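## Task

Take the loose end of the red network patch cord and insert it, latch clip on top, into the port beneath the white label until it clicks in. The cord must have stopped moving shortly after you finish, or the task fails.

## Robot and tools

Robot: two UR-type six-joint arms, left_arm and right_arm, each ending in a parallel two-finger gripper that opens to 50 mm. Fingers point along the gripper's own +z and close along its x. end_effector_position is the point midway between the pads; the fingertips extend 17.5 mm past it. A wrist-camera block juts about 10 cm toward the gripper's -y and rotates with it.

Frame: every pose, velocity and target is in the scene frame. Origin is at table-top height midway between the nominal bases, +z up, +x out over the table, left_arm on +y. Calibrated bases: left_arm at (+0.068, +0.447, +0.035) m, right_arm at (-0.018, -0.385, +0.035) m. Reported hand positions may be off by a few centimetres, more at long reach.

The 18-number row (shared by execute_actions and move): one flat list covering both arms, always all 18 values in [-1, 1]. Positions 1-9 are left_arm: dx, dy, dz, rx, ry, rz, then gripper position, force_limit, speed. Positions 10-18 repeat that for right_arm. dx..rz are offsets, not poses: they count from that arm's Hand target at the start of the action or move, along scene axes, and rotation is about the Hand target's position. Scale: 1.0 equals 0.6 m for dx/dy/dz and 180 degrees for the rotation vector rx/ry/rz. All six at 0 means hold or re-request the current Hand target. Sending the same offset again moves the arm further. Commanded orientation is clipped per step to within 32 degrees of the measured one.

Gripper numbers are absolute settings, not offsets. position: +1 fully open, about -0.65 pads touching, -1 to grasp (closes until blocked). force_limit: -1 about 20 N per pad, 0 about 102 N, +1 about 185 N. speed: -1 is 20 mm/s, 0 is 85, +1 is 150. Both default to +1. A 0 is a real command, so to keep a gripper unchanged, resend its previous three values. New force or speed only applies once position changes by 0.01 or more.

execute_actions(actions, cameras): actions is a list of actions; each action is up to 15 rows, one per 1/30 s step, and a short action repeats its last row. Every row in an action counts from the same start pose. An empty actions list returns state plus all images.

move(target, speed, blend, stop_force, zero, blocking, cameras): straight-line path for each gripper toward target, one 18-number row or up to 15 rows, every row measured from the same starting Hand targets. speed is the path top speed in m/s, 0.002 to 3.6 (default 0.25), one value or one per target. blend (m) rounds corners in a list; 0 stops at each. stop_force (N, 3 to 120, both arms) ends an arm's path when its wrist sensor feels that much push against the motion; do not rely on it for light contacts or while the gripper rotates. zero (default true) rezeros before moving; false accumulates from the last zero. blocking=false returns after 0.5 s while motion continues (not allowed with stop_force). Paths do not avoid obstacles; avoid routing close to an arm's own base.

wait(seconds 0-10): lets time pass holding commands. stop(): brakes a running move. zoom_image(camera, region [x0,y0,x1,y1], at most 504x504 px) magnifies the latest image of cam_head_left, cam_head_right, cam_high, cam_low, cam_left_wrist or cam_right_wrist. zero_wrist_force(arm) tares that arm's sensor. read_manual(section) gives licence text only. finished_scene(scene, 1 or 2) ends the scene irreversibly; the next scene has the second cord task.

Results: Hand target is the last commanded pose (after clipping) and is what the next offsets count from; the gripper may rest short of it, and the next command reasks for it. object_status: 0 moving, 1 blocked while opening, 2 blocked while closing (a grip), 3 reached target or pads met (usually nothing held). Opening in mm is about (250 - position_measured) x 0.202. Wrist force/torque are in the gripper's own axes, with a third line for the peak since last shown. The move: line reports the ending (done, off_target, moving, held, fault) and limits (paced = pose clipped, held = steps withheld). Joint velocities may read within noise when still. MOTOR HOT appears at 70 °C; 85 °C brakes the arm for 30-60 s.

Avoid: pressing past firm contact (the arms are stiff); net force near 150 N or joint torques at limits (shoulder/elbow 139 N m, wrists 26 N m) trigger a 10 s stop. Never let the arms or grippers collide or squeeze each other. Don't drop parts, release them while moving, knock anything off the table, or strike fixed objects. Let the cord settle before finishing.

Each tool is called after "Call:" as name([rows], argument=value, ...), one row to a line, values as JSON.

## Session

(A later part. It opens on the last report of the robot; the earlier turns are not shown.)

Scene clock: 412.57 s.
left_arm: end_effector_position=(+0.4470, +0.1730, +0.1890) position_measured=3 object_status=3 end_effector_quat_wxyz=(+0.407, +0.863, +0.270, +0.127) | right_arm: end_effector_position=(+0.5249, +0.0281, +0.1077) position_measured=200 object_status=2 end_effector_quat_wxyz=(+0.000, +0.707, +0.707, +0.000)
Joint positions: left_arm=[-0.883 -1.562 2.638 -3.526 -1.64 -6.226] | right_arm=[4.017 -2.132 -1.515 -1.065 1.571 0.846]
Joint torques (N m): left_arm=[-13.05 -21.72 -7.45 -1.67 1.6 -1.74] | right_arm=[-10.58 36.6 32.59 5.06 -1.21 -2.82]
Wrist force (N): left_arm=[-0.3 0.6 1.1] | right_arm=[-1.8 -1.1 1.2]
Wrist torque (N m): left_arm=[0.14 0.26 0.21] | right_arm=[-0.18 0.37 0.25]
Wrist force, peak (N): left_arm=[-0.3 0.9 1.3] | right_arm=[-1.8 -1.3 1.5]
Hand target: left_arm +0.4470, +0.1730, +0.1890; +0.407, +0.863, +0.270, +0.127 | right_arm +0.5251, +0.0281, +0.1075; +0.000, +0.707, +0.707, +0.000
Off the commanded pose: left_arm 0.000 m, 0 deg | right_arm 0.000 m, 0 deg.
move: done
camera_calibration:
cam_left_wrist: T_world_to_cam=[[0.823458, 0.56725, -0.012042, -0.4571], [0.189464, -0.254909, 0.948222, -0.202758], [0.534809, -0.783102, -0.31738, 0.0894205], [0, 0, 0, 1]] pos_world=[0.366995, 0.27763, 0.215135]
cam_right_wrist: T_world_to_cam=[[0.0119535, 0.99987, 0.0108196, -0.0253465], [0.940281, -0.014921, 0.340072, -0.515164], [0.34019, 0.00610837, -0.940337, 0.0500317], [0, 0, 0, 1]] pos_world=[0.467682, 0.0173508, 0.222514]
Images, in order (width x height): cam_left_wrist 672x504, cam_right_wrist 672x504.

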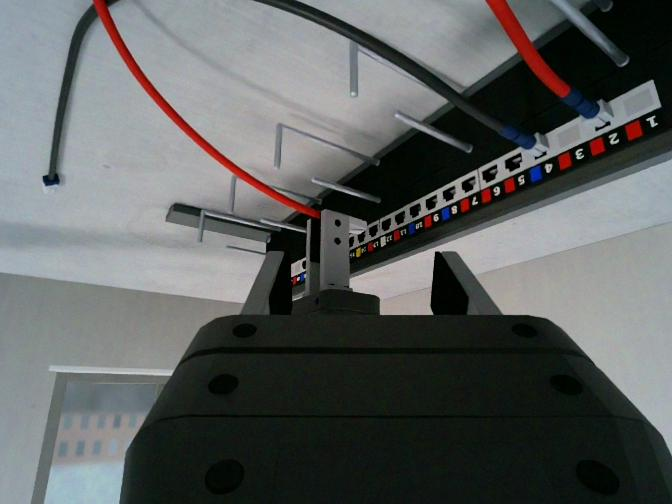

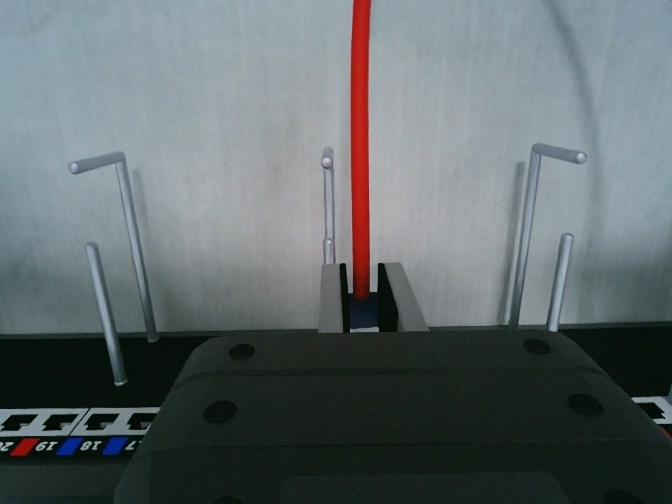

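Call:
move([
  [0.0447,-0.0645,-0.0278,0,0,0,1,1,1,0.02,0,-0.0133,0,0,0,-1,-0.4,-0.8],
], speed=0.08, cameras=["cam_right_wrist","cam_left_wrist"])

Call:
zoom_image(camera="cam_left_wrist", region=[330, 180, 430, 260])

Scene clock: 451.43 s.
left_arm: end_effector_position=(+0.4738, +0.1344, +0.1724) position_measured=3 object_status=3 end_effector_quat_wxyz=(+0.407, +0.863, +0.270, +0.127) | right_arm: end_effector_position=(+0.5370, +0.0281, +0.0996) position_measured=200 object_status=2 end_effector_quat_wxyz=(+0.000, +0.707, +0.707, +0.000)
Joint positions: left_arm=[-0.897 -1.404 2.542 -3.588 -1.63 -6.235] | right_arm=[4.004 -2.162 -1.489 -1.061 1.571 0.833]
Joint torques (N m): left_arm=[-12.93 -12.03 -18.82 -5.49 1.6 -1.78] | right_arm=[-10.9 38.18 30.57 4.75 -2.22 -2.68]
Wrist force (N): left_arm=[-0.2 0.6 1.4] | right_arm=[-1.6 -1.4 1.0]
Wrist torque (N m): left_arm=[0.12 0.21 0.18] | right_arm=[-0.21 0.34 0.24]
Wrist force, peak (N): left_arm=[0.2 0.8 2.0] | right_arm=[-2.0 -1.2 1.2]
Hand target: left_arm +0.4739, +0.1343, +0.1723; +0.407, +0.863, +0.270, +0.127 | right_arm +0.5371, +0.0281, +0.0996; +0.000, +0.707, +0.707, +0.000
Off the commanded pose: left_arm 0.000 m, 0 deg | right_arm 0.000 m, 0 deg.
move: done
camera_calibration:
cam_left_wrist: T_world_to_cam=[[0.823458, 0.56725, -0.012042, -0.457474], [0.189464, -0.254909, 0.948222, -0.20184], [0.534809, -0.783102, -0.31738, 0.0395596], [0, 0, 0, 1]] pos_world=[0.393795, 0.23903, 0.198435]
cam_right_wrist: T_world_to_cam=[[0.0119535, 0.99987, 0.0108196, -0.0253046], [0.940281, -0.014921, 0.340072, -0.523823], [0.34019, 0.00610837, -0.940337, 0.0383933], [0, 0, 0, 1]] pos_world=[0.479782, 0.0172508, 0.214514]
Images, in order (width x height): cam_left_wrist 672x504, cam_right_wrist 672x504.

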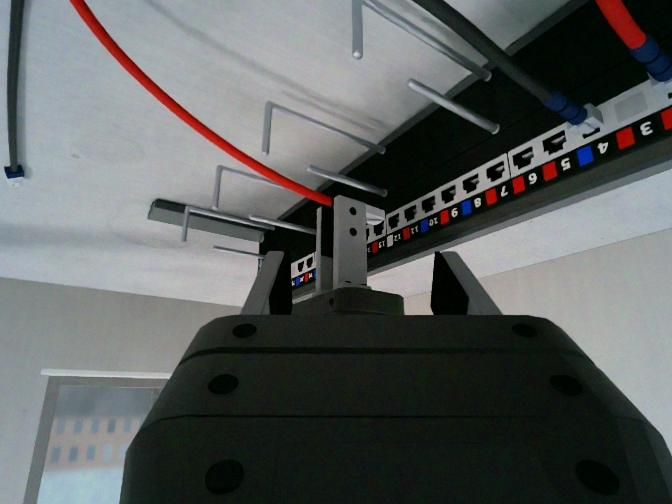

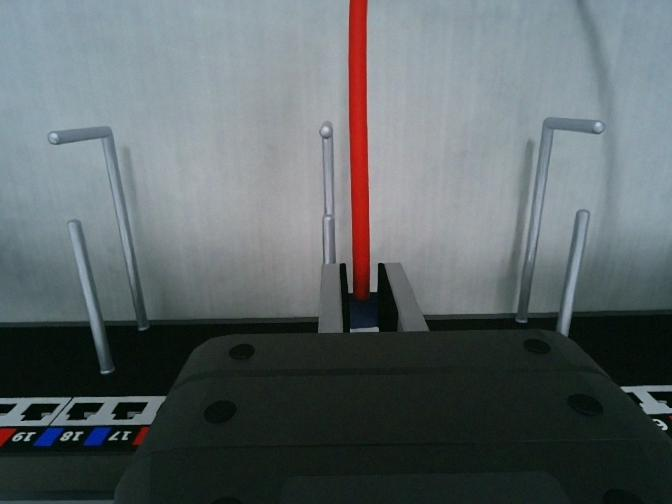

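Scaled by 5.040.

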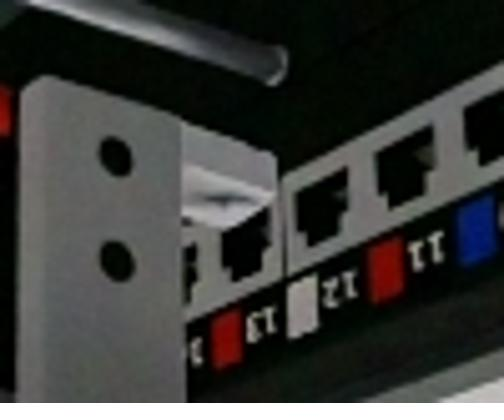

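Call:
zoom_image(camera="cam_right_wrist", region=[0, 380, 200, 480])

Call:
zoom_image(camera="cam_right_wrist", region=[600, 370, 672, 450])

Call:
zoom_image(camera="cam_left_wrist", region=[380, 90, 672, 260])

Scaled by 2.520.

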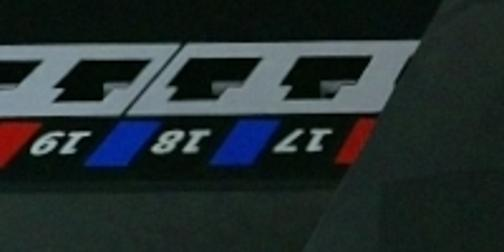

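Scaled by 6.300.

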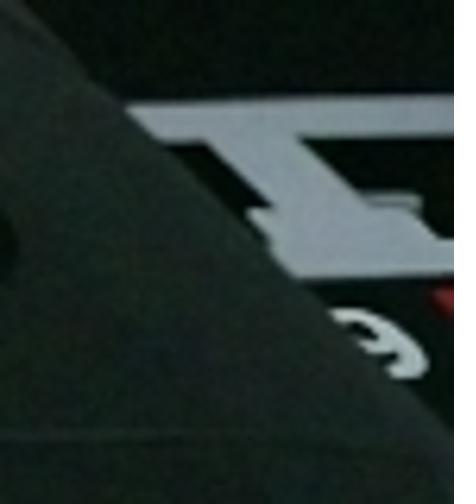

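Scaled by 1.726.

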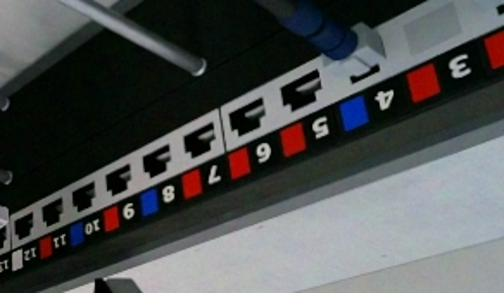

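Call:
move([
  [0,0,0,0,0,0,1,1,1,0.0133,-0.0048,-0.0058,0,0,0,-1,-0.4,-0.8],
], speed=0.06, cameras=["cam_right_wrist","cam_left_wrist"])

Call:
zoom_image(camera="cam_left_wrist", region=[350, 180, 430, 240])

Call:
zoom_image(camera="cam_right_wrist", region=[40, 370, 180, 450])

Call:
zoom_image(camera="cam_right_wrist", region=[590, 360, 672, 430])

Call:
zoom_image(camera="cam_right_wrist", region=[310, 240, 410, 340])

Scene clock: 506.43 s.
left_arm: end_effector_position=(+0.4739, +0.1343, +0.1723) position_measured=3 object_status=3 end_effector_quat_wxyz=(+0.407, +0.863, +0.270, +0.127) | right_arm: end_effector_position=(+0.5449, +0.0253, +0.0962) position_measured=200 object_status=2 end_effector_quat_wxyz=(+0.000, +0.707, +0.707, +0.000)
Joint positions: left_arm=[-0.897 -1.404 2.542 -3.588 -1.63 -6.235] | right_arm=[3.992 -2.176 -1.476 -1.061 1.571 0.822]
Joint torques (N m): left_arm=[-11.62 -13.59 -20.03 -5.59 1.56 -1.62] | right_arm=[-11.25 38.69 28.67 4.26 2.2 -2.8]
Wrist force (N): left_arm=[0.1 0.6 1.3] | right_arm=[-1.6 -1.1 1.3]
Wrist torque (N m): left_arm=[0.12 0.15 0.18] | right_arm=[-0.16 0.33 0.23]
Wrist force, peak (N): left_arm=[0.1 1.0 1.6] | right_arm=[-1.9 -1.2 1.0]
Hand target: left_arm +0.4739, +0.1343, +0.1723; +0.407, +0.863, +0.270, +0.127 | right_arm +0.5450, +0.0253, +0.0961; +0.000, +0.707, +0.707, +0.000
Off the commanded pose: left_arm 0.000 m, 0 deg | right_arm 0.000 m, 0 deg.
move: done
camera_calibration:
cam_left_wrist: T_world_to_cam=[[0.823458, 0.56725, -0.012042, -0.457417], [0.189464, -0.254909, 0.948222, -0.201865], [0.534809, -0.783102, -0.31738, 0.0394813], [0, 0, 0, 1]] pos_world=[0.393795, 0.23893, 0.198435]
cam_right_wrist: T_world_to_cam=[[0.0119529, 0.99987, 0.0108193, -0.02256], [0.940281, -0.0149203, 0.340072, -0.530009], [0.34019, 0.00610837, -0.940337, 0.0324657], [0, 0, 0, 1]] pos_world=[0.487582, 0.0144508, 0.211014]
Images, in order (width x height): cam_left_wrist 672x504, cam_right_wrist 672x504.

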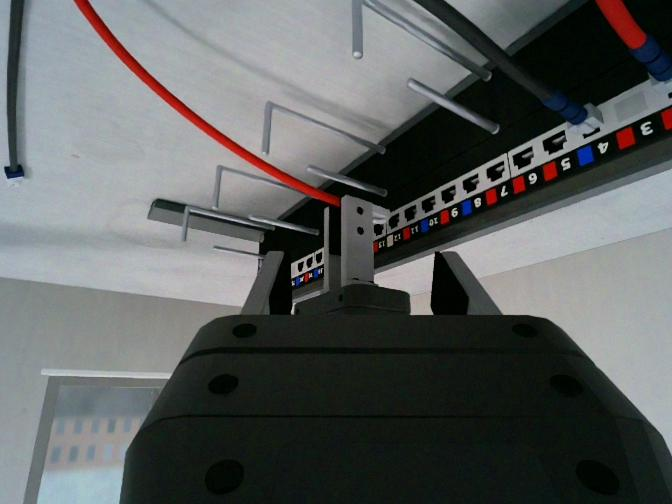

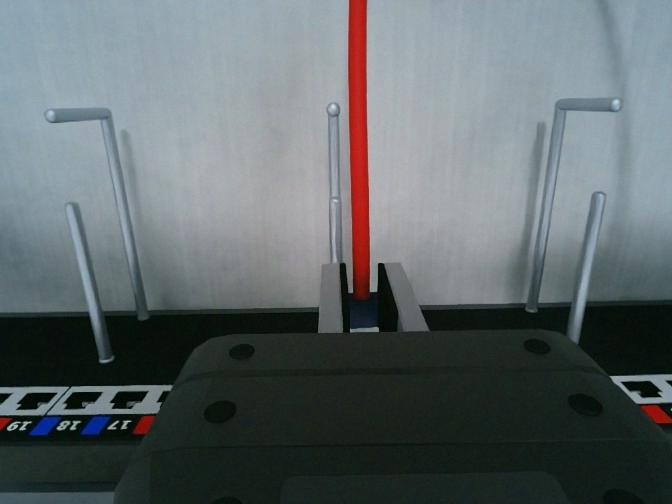

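Scaled by 6.300.

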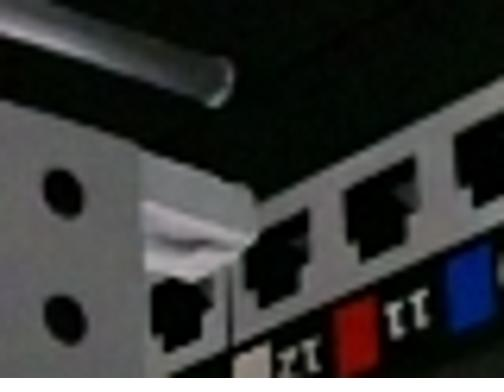

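Scaled by 3.600.

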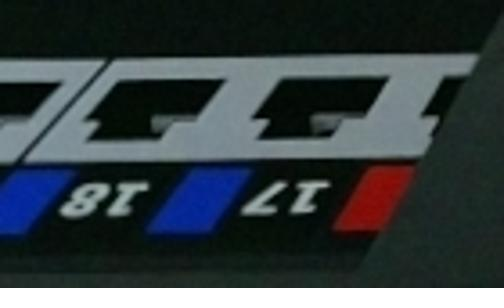

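Scaled by 6.146.

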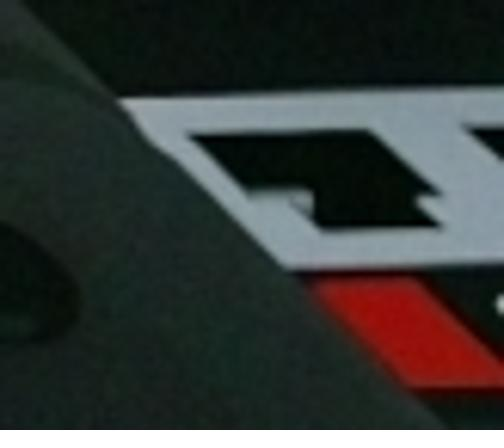

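Scaled by 5.040.

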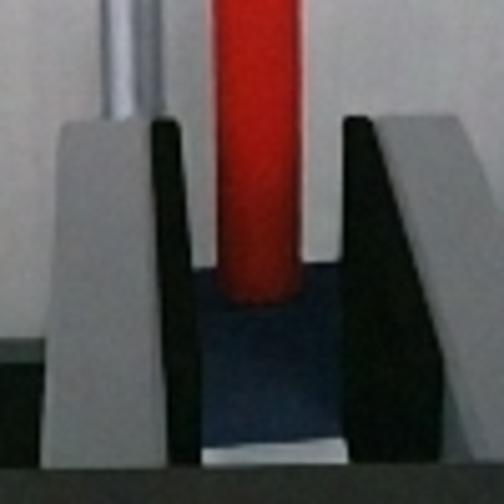

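Call:
move([
  [0,0,0,0,0,0,1,1,1,0.0195,0.0004,0.001,0,0,0,-1,-0.4,-0.8],
], speed=0.012, stop_force=8, cameras=["cam_right_wrist","cam_left_wrist"])

Call:
zoom_image(camera="cam_left_wrist", region=[350, 180, 430, 240])

Scene clock: 543.57 s.
left_arm: end_effector_position=(+0.4739, +0.1343, +0.1723) position_measured=3 object_status=3 end_effector_quat_wxyz=(+0.407, +0.863, +0.270, +0.127) | right_arm: end_effector_position=(+0.5533, +0.0254, +0.0965) position_measured=200 object_status=2 end_effector_quat_wxyz=(+0.000, +0.707, +0.707, +0.000)
Joint positions: left_arm=[-0.897 -1.404 2.542 -3.588 -1.63 -6.235] | right_arm=[3.984 -2.19 -1.451 -1.072 1.571 0.813]
Joint torques (N m): left_arm=[-9.17 -14.23 -19.48 -5.67 0.33 -1.24] | right_arm=[11.39 52.66 19.69 5.44 -4.03 2.36]
Wrist force (N): left_arm=[0.0 0.9 1.1] | right_arm=[-0.8 -7.4 1.2]
Wrist torque (N m): left_arm=[0.17 0.17 0.18] | right_arm=[-0.19 0.34 0.20]
Wrist force, peak (N): left_arm=[-0.3 0.9 1.5] | right_arm=[-0.8 -15.3 0.2]
Hand target: left_arm +0.4739, +0.1343, +0.1723; +0.407, +0.863, +0.270, +0.127 | right_arm +0.5533, +0.0254, +0.0965; +0.000, +0.707, +0.707, +0.000 (not the last commanded pose)
Off the commanded pose: left_arm 0.000 m, 0 deg | right_arm 0.003 m, 0 deg.
move: contact (right_arm)
camera_calibration:
cam_left_wrist: T_world_to_cam=[[0.823458, 0.56725, -0.012042, -0.457417], [0.189464, -0.254909, 0.948222, -0.201865], [0.534809, -0.783102, -0.31738, 0.0394813], [0, 0, 0, 1]] pos_world=[0.393795, 0.23893, 0.198435]
cam_right_wrist: T_world_to_cam=[[0.0119535, 0.99987, 0.0108196, -0.0227663], [0.940281, -0.014921, 0.340072, -0.538135], [0.34019, 0.00610837, -0.940337, 0.0299496], [0, 0, 0, 1]] pos_world=[0.496082, 0.0145508, 0.211414]
Images, in order (width x height): cam_left_wrist 672x504, cam_right_wrist 672x504.

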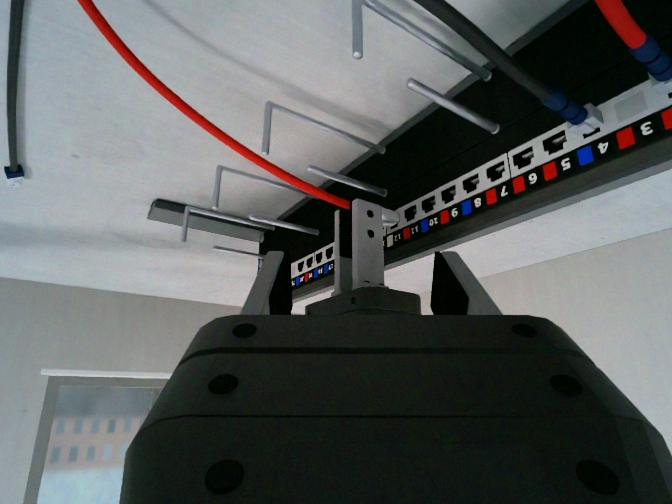

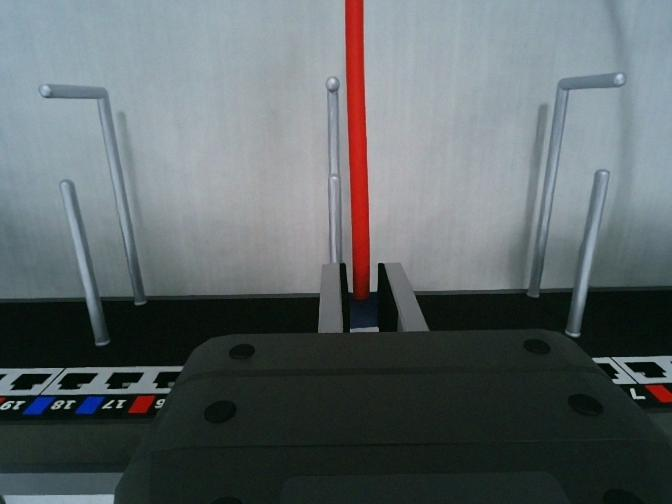

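Scaled by 6.300.

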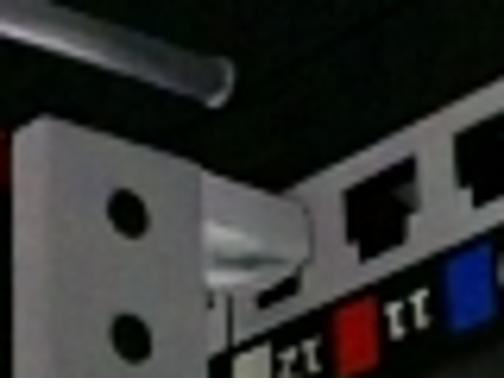

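Call:
zoom_image(camera="cam_left_wrist", region=[378, 200, 422, 236])

Call:
zoom_image(camera="cam_right_wrist", region=[60, 350, 190, 430])

Call:
zoom_image(camera="cam_right_wrist", region=[580, 340, 672, 420])

Scaled by 11.455.

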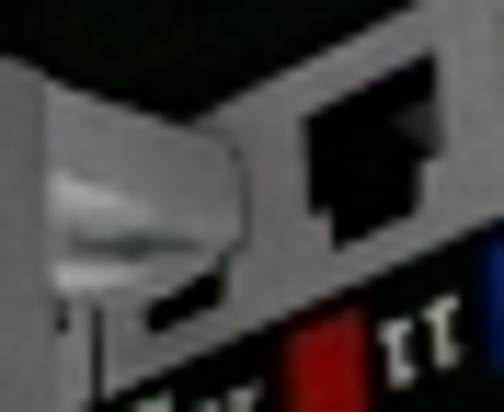

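Scaled by 3.877.

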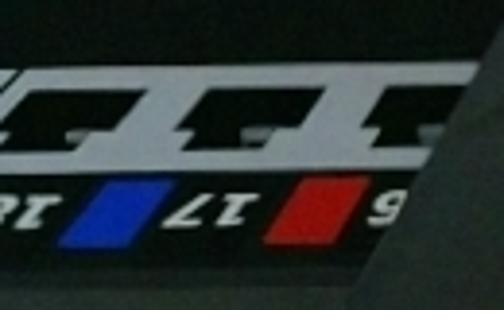

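Scaled by 5.478.

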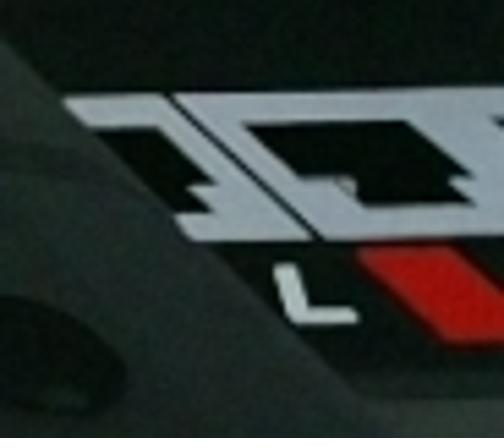

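Call:
move([
  [0,0,0,0,0,0,1,1,1,0.008,0,0,0,0,0,-1,-0.4,-0.8],
], speed=0.006, stop_force=15, cameras=["cam_left_wrist"])

Call:
zoom_image(camera="cam_left_wrist", region=[370, 192, 430, 240])

Scene clock: 574.27 s.
left_arm: end_effector_position=(+0.4739, +0.1343, +0.1723) position_measured=3 object_status=3 end_effector_quat_wxyz=(+0.407, +0.863, +0.270, +0.127) | right_arm: end_effector_position=(+0.5541, +0.0255, +0.0965) position_measured=200 object_status=2 end_effector_quat_wxyz=(+0.000, +0.707, +0.707, +0.000)
Joint positions: left_arm=[-0.897 -1.404 2.542 -3.588 -1.63 -6.235] | right_arm=[3.983 -2.191 -1.448 -1.073 1.571 0.812]
Joint torques (N m): left_arm=[-6.22 -14.51 -19.22 -5.72 -0.59 -0.82] | right_arm=[6.59 53.12 21.86 7.47 -6.57 2.49]
Wrist force (N): left_arm=[0.0 0.6 1.3] | right_arm=[-0.6 -20.2 0.6]
Wrist torque (N m): left_arm=[0.13 0.18 0.18] | right_arm=[-0.11 0.31 0.25]
Wrist force, peak (N): left_arm=[-0.2 0.6 1.8] | right_arm=[1.1 -25.6 0.4]
Hand target: left_arm +0.4739, +0.1343, +0.1723; +0.407, +0.863, +0.270, +0.127 | right_arm +0.5541, +0.0255, +0.0965; +0.000, +0.707, +0.707, +0.000 (not the last commanded pose)
Off the commanded pose: left_arm 0.000 m, 0 deg | right_arm 0.004 m, 0 deg.
move: contact (right_arm)
camera_calibration:
cam_left_wrist: T_world_to_cam=[[0.823458, 0.56725, -0.012042, -0.457417], [0.189464, -0.254909, 0.948222, -0.201865], [0.534809, -0.783102, -0.31738, 0.0394813], [0, 0, 0, 1]] pos_world=[0.393795, 0.23893, 0.198435]
Images, in order (width x height): cam_left_wrist 672x504.

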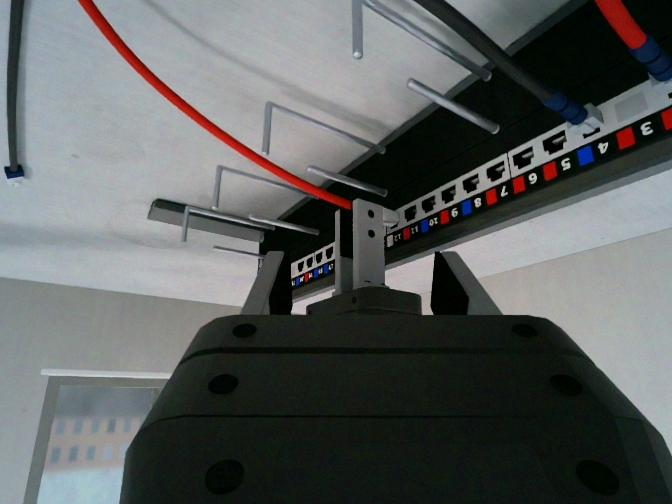

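Scaled by 8.400.

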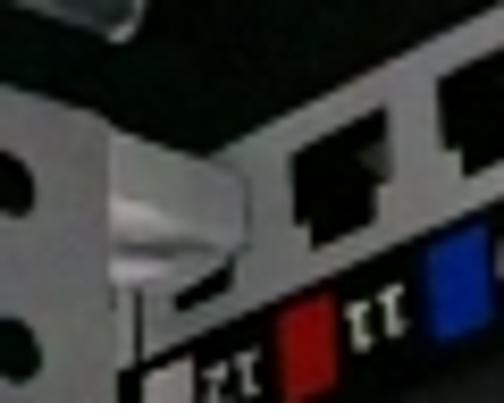

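Call:
move([
  [0,0,0,0,0,0,1,1,1,-0.01,0,0,0,0,0,-1,-0.4,-0.8],
  [0,0,0,0,0,0,1,1,1,-0.01,-0.0041,-0.0003,0.0444,0,0,-1,-0.4,-0.8],
], speed=0.05, cameras=["cam_left_wrist","cam_right_wrist"])

Call:
zoom_image(camera="cam_left_wrist", region=[370, 192, 430, 240])

Call:
zoom_image(camera="cam_right_wrist", region=[310, 240, 410, 340])

Scene clock: 605.40 s.
left_arm: end_effector_position=(+0.4739, +0.1343, +0.1723) position_measured=3 object_status=3 end_effector_quat_wxyz=(+0.407, +0.863, +0.270, +0.127) | right_arm: end_effector_position=(+0.5481, +0.0231, +0.0963) position_measured=200 object_status=2 end_effector_quat_wxyz=(-0.049, +0.705, +0.706, +0.049)
Joint positions: left_arm=[-0.897 -1.404 2.542 -3.588 -1.63 -6.235] | right_arm=[3.95 -2.152 -1.553 -0.91 1.67 0.784]
Joint torques (N m): left_arm=[-2.89 -14.37 -18.89 -5.55 -1.37 -0.27] | right_arm=[-10.46 52 18.16 5.14 2.88 -2.77]
Wrist force (N): left_arm=[-0.2 0.8 1.4] | right_arm=[-0.9 -0.3 0.5]
Wrist torque (N m): left_arm=[0.16 0.19 0.19] | right_arm=[-0.06 0.23 0.20]
Wrist force, peak (N): left_arm=[-0.2 0.7 1.8] | right_arm=[-0.4 -20.6 0.9]
Hand target: left_arm +0.4739, +0.1343, +0.1723; +0.407, +0.863, +0.270, +0.127 | right_arm +0.5481, +0.0231, +0.0963; -0.049, +0.705, +0.706, +0.049
Off the commanded pose: left_arm 0.000 m, 0 deg | right_arm 0.000 m, 0 deg.
move: done
camera_calibration:
cam_left_wrist: T_world_to_cam=[[0.823458, 0.56725, -0.012042, -0.457417], [0.189464, -0.254909, 0.948222, -0.201865], [0.534809, -0.783102, -0.31738, 0.0394813], [0, 0, 0, 1]] pos_world=[0.393795, 0.23893, 0.198435]
cam_right_wrist: T_world_to_cam=[[0.0117945, 0.988713, 0.149357, -0.0334422], [0.94031, -0.0617723, 0.334666, -0.53153], [0.340115, 0.136494, -0.930425, 0.0276814], [0, 0, 0, 1]] pos_world=[0.490782, -0.00354739, 0.208635]
Images, in order (width x height): cam_left_wrist 672x504, cam_right_wrist 672x504.

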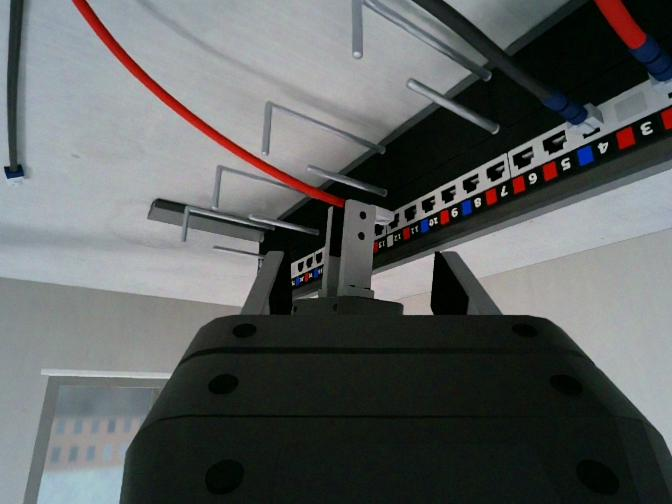

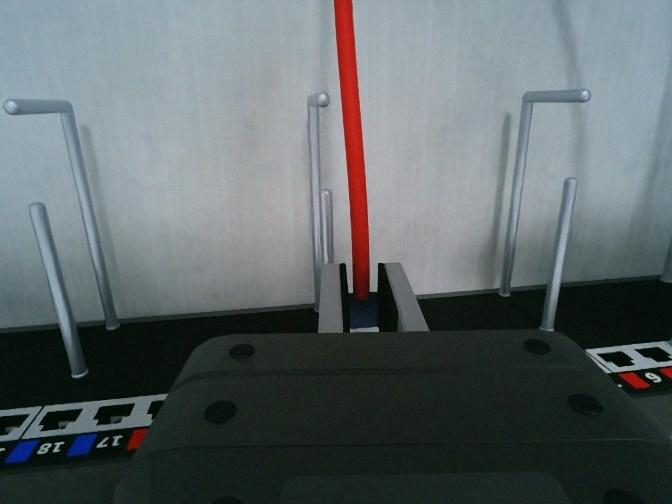

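Scaled by 8.400.

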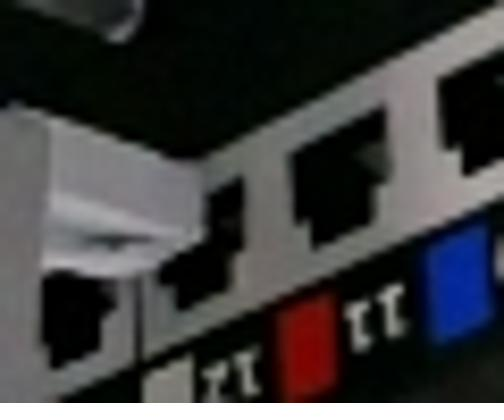

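Scaled by 5.040.

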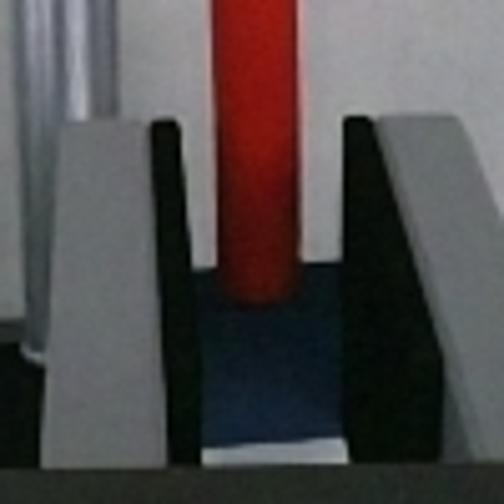

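Call:
zoom_image(camera="cam_left_wrist", region=[374, 202, 404, 232])

Call:
zoom_image(camera="cam_right_wrist", region=[340, 285, 390, 335])

Scaled by 16.800.

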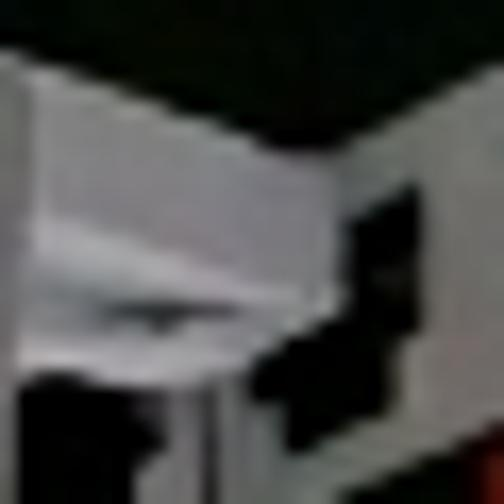

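Scaled by 10.080.

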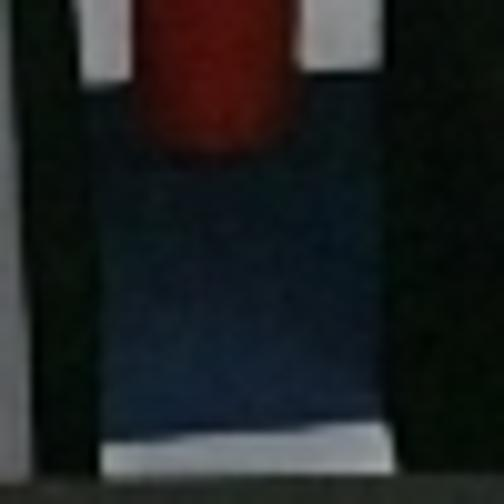

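Call:
move([
  [0,0,0,0,0,0,1,1,1,0.0167,0,0,0,0,0,-1,-0.4,-0.8],
], speed=0.012, stop_force=10, cameras=["cam_left_wrist"])

Call:
zoom_image(camera="cam_left_wrist", region=[378, 196, 418, 236])

Scene clock: 662.93 s.
left_arm: end_effector_position=(+0.4739, +0.1343, +0.1723) position_measured=3 object_status=3 end_effector_quat_wxyz=(+0.407, +0.863, +0.270, +0.127) | right_arm: end_effector_position=(+0.5581, +0.0231, +0.0963) position_measured=200 object_status=2 end_effector_quat_wxyz=(-0.049, +0.705, +0.706, +0.049)
Joint positions: left_arm=[-0.897 -1.404 2.542 -3.588 -1.63 -6.235] | right_arm=[3.939 -2.169 -1.524 -0.923 1.671 0.773]
Joint torques (N m): left_arm=[-0.47 -14.88 -19.32 -5.42 -1.47 -0.12] | right_arm=[-14.07 38.46 30.75 1.62 1.47 -2.76]
Wrist force (N): left_arm=[0.2 0.9 1.1] | right_arm=[0.9 -5.7 0.2]
Wrist torque (N m): left_arm=[0.17 0.13 0.18] | right_arm=[-0.02 0.23 0.15]
Wrist force, peak (N): left_arm=[0.0 0.7 1.7] | right_arm=[1.0 -6.1 0.0]
Hand target: left_arm +0.4739, +0.1343, +0.1723; +0.407, +0.863, +0.270, +0.127 | right_arm +0.5581, +0.0231, +0.0963; -0.049, +0.705, +0.706, +0.049
Off the commanded pose: left_arm 0.000 m, 0 deg | right_arm 0.000 m, 0 deg.
move: done
camera_calibration:
cam_left_wrist: T_world_to_cam=[[0.823458, 0.56725, -0.012042, -0.457417], [0.189464, -0.254909, 0.948222, -0.201865], [0.534809, -0.783102, -0.31738, 0.0394813], [0, 0, 0, 1]] pos_world=[0.393795, 0.23893, 0.198435]
Images, in order (width x height): cam_left_wrist 672x504.

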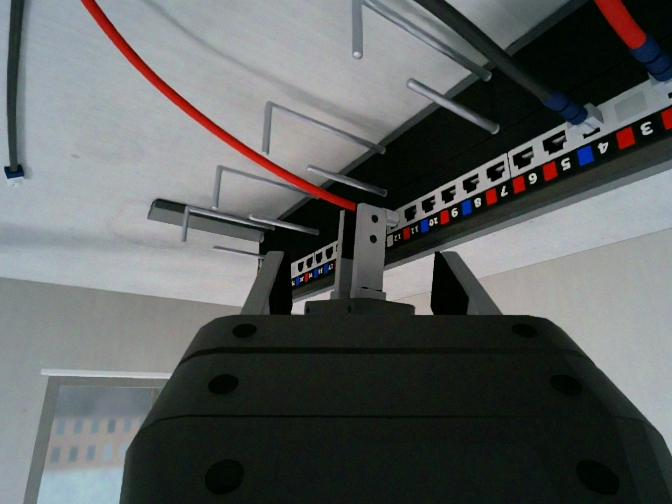

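Scaled by 12.600.

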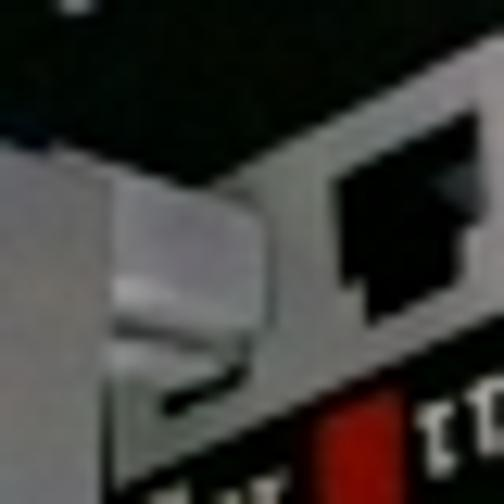

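Call:
move([
  [0,0,0,0,0,0,1,1,1,0.04,0,0,0,0,0,-1,-0.4,-0.8],
], speed=0.012, stop_force=30, cameras=["cam_left_wrist"])

Call:
zoom_image(camera="cam_left_wrist", region=[350, 170, 450, 250])

Call:
zoom_image(camera="cam_left_wrist", region=[520, 50, 672, 180])

Scene clock: 673.37 s.
left_arm: end_effector_position=(+0.4739, +0.1343, +0.1723) position_measured=3 object_status=3 end_effector_quat_wxyz=(+0.407, +0.863, +0.270, +0.127) | right_arm: end_effector_position=(+0.5821, +0.0231, +0.0963) position_measured=200 object_status=2 end_effector_quat_wxyz=(-0.049, +0.705, +0.706, +0.049)
Joint positions: left_arm=[-0.897 -1.404 2.542 -3.588 -1.63 -6.235] | right_arm=[3.915 -2.21 -1.451 -0.957 1.673 0.749]
Joint torques (N m): left_arm=[2.91 -14.01 -18.72 -5.48 -1.41 0.46] | right_arm=[-22.62 36.96 38.6 5.45 -2.31 -3.06]
Wrist force (N): left_arm=[-0.2 0.5 1.2] | right_arm=[-0.3 -30.6 -5.8]
Wrist torque (N m): left_arm=[0.11 0.20 0.18] | right_arm=[-0.06 0.26 0.23]
Wrist force, peak (N): left_arm=[0.0 0.6 1.7] | right_arm=[-1.4 -36.8 -7.2]
Hand target: left_arm +0.4739, +0.1343, +0.1723; +0.407, +0.863, +0.270, +0.127 | right_arm +0.5821, +0.0231, +0.0963; -0.049, +0.705, +0.706, +0.049
Off the commanded pose: left_arm 0.000 m, 0 deg | right_arm 0.000 m, 0 deg.
move: done
camera_calibration:
cam_left_wrist: T_world_to_cam=[[0.823458, 0.56725, -0.012042, -0.457417], [0.189464, -0.254909, 0.948222, -0.201865], [0.534809, -0.783102, -0.31738, 0.0394813], [0, 0, 0, 1]] pos_world=[0.393795, 0.23893, 0.198435]
Images, in order (width x height): cam_left_wrist 672x504.

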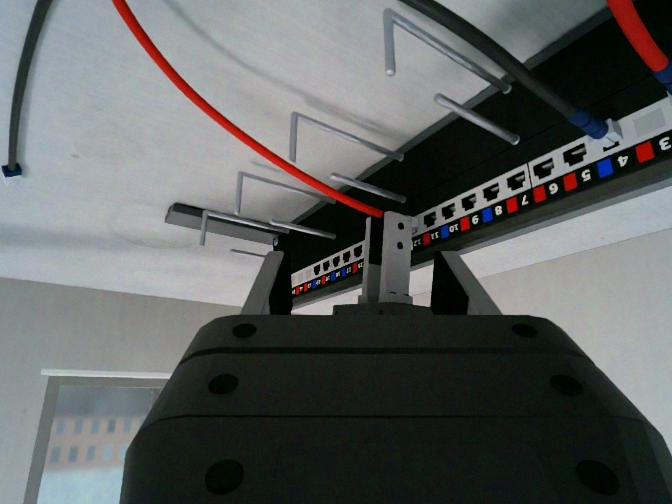

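Scaled by 5.040.

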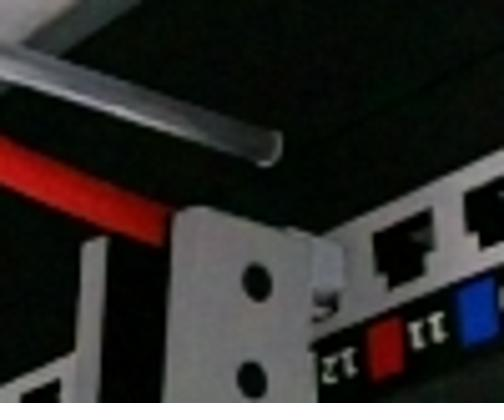

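Scaled by 3.316.

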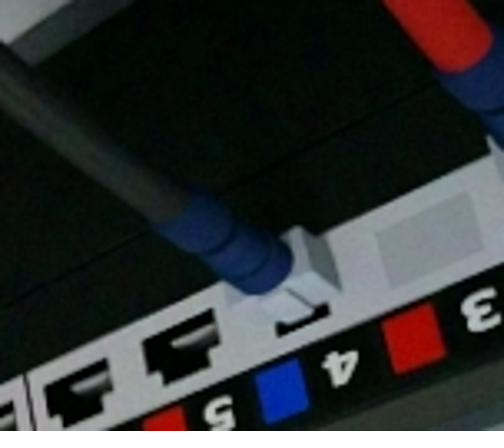

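Call:
wait(seconds=0.1, cameras=["cam_high","cam_low","cam_head_left","cam_head_right"])

Call:
zoom_image(camera="cam_high", region=[210, 250, 450, 410])

Call:
zoom_image(camera="cam_low", region=[270, 220, 460, 320])

Call:
zoom_image(camera="cam_head_left", region=[230, 90, 480, 230])

Scene clock: 691.93 s.
left_arm: end_effector_position=(+0.4739, +0.1343, +0.1723) position_measured=3 object_status=3 end_effector_quat_wxyz=(+0.407, +0.863, +0.270, +0.127) | right_arm: end_effector_position=(+0.5821, +0.0231, +0.0963) position_measured=200 object_status=2 end_effector_quat_wxyz=(-0.049, +0.705, +0.706, +0.049)
Joint positions: left_arm=[-0.897 -1.404 2.542 -3.588 -1.63 -6.235] | right_arm=[3.915 -2.21 -1.451 -0.957 1.673 0.749]
Joint torques (N m): left_arm=[5.7 -14.88 -19.04 -5.49 -1.32 0.6] | right_arm=[-21.34 36.94 35.97 5.44 -2.36 -2.91]
Wrist force (N): left_arm=[-0.2 0.5 1.2] | right_arm=[-0.3 -30.5 -5.8]
Wrist torque (N m): left_arm=[0.11 0.20 0.18] | right_arm=[-0.03 0.27 0.23]
Wrist force, peak (N): left_arm=[-0.1 0.8 1.7] | right_arm=[-0.2 -30.8 -6.0]
Hand target: left_arm +0.4739, +0.1343, +0.1723; +0.407, +0.863, +0.270, +0.127 | right_arm +0.5821, +0.0231, +0.0963; -0.049, +0.705, +0.706, +0.049
Tool commands: left_gripper/position=+1.0 left_gripper/force_limit=+1.0 left_gripper/speed=+1.0 right_gripper/position=-1.0 right_gripper/force_limit=-0.4 right_gripper/speed=-0.8
Off the commanded pose: left_arm 0.000 m, 0 deg | right_arm 0.000 m, 0 deg.
wait: 0.10 s; at rest from the start
Images, in order (width x height): cam_head_left 672x504, cam_head_right 672x504, cam_high 672x504, cam_low 672x504.

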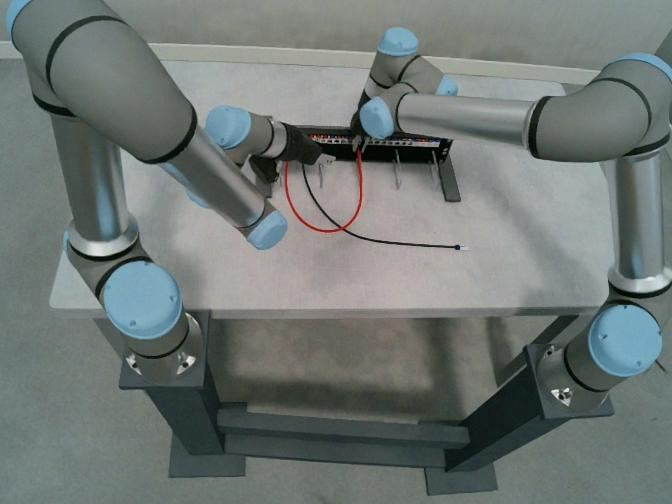

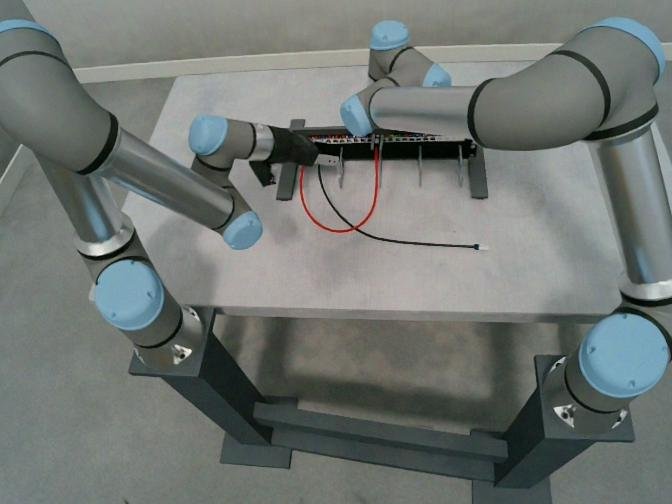

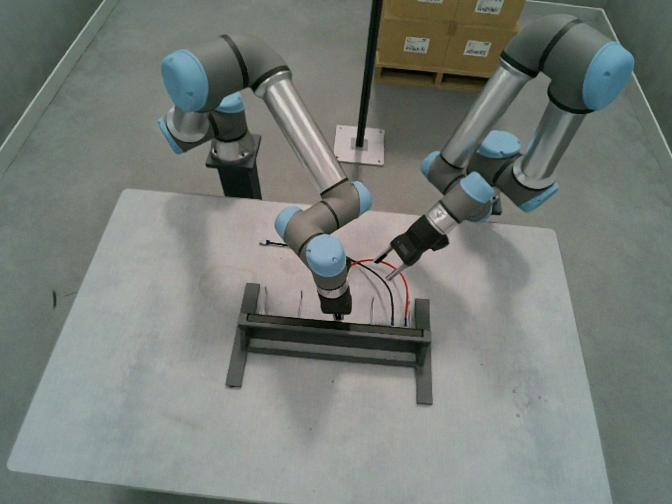

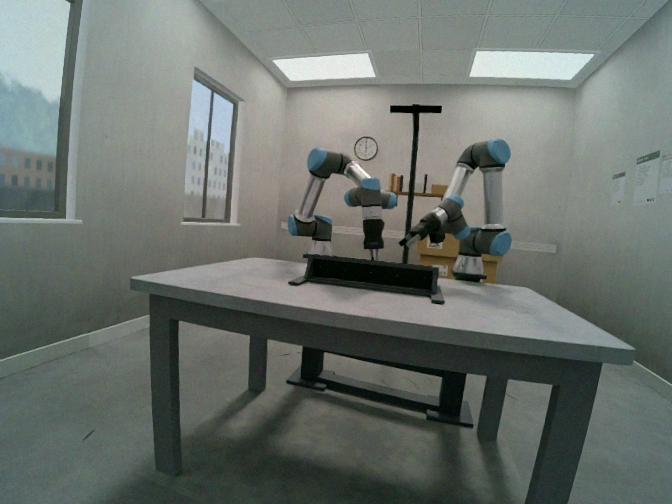

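Scaled by 2.100.

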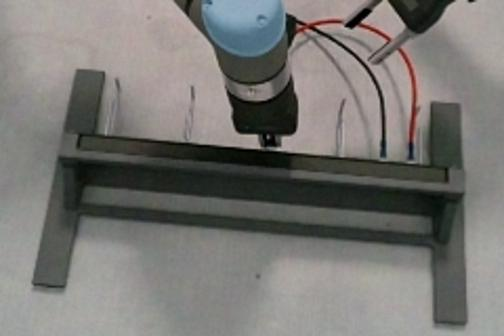

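Scaled by 2.653.

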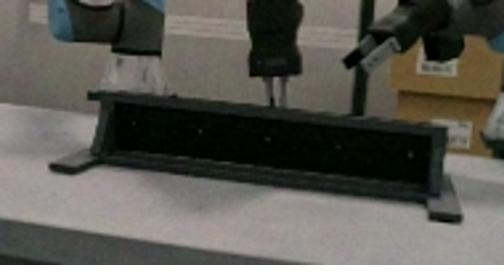

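Scaled by 2.016.

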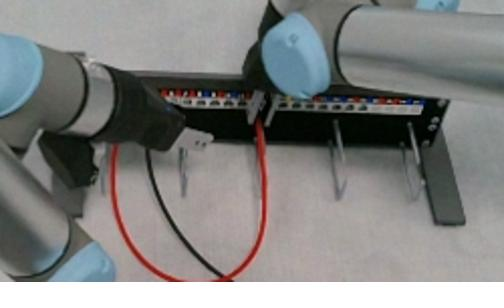

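Call:
wait(seconds=0.1, cameras=["cam_left_wrist","cam_right_wrist"])

Call:
zoom_image(camera="cam_left_wrist", region=[560, 80, 640, 160])

Call:
zoom_image(camera="cam_left_wrist", region=[380, 200, 440, 260])

Scene clock: 715.07 s.
left_arm: end_effector_position=(+0.4739, +0.1343, +0.1723) position_measured=3 object_status=3 end_effector_quat_wxyz=(+0.407, +0.863, +0.270, +0.127) | right_arm: end_effector_position=(+0.5821, +0.0231, +0.0963) position_measured=200 object_status=2 end_effector_quat_wxyz=(-0.049, +0.705, +0.706, +0.049)
Joint positions: left_arm=[-0.897 -1.404 2.542 -3.588 -1.63 -6.235] | right_arm=[3.915 -2.21 -1.451 -0.957 1.673 0.749]
Joint torques (N m): left_arm=[7.31 -13.97 -19.74 -5.46 -1.41 0.53] | right_arm=[-22 37.93 36.62 5.56 -2.22 -2.61]
Wrist force (N): left_arm=[0.0 0.7 1.3] | right_arm=[-0.4 -30.3 -5.6]
Wrist torque (N m): left_arm=[0.14 0.17 0.18] | right_arm=[-0.02 0.27 0.23]
Wrist force, peak (N): left_arm=[0.0 0.9 1.6] | right_arm=[-0.1 -30.8 -5.8]
Hand target: left_arm +0.4739, +0.1343, +0.1723; +0.407, +0.863, +0.270, +0.127 | right_arm +0.5821, +0.0231, +0.0963; -0.049, +0.705, +0.706, +0.049
Tool commands: left_gripper/position=+1.0 left_gripper/force_limit=+1.0 left_gripper/speed=+1.0 right_gripper/position=-1.0 right_gripper/force_limit=-0.4 right_gripper/speed=-0.8
Off the commanded pose: left_arm 0.000 m, 0 deg | right_arm 0.000 m, 0 deg.
wait: 0.10 s; at rest from the start
camera_calibration:
cam_left_wrist: T_world_to_cam=[[0.823458, 0.56725, -0.012042, -0.457417], [0.189464, -0.254909, 0.948222, -0.201865], [0.534809, -0.783102, -0.31738, 0.0394813], [0, 0, 0, 1]] pos_world=[0.393795, 0.23893, 0.198435]
cam_right_wrist: T_world_to_cam=[[0.0117891, 0.988666, 0.149666, -0.0338065], [0.940315, -0.0618701, 0.334635, -0.563503], [0.340102, 0.136788, -0.930387, 0.0161305], [0, 0, 0, 1]] pos_world=[0.524782, -0.00364709, 0.208635]
Images, in order (width x height): cam_left_wrist 672x504, cam_right_wrist 672x504.

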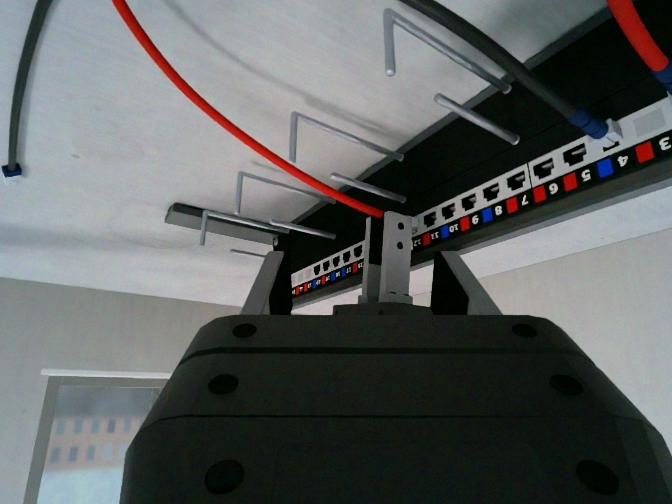

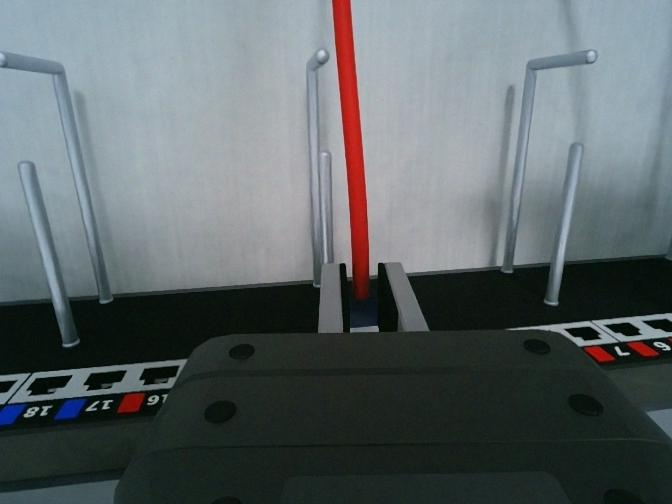

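Scaled by 6.300.

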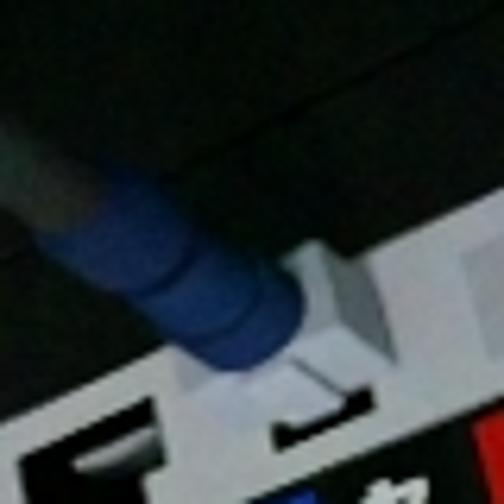

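Scaled by 8.400.

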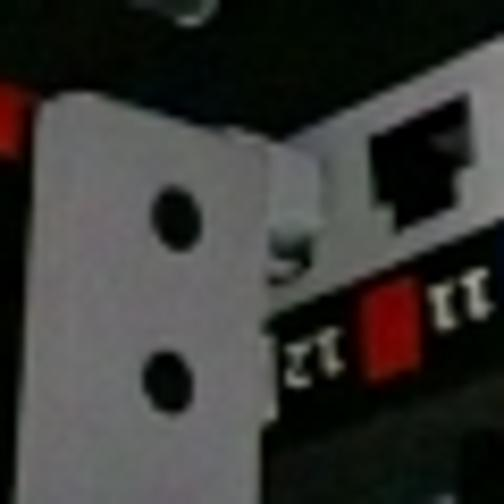

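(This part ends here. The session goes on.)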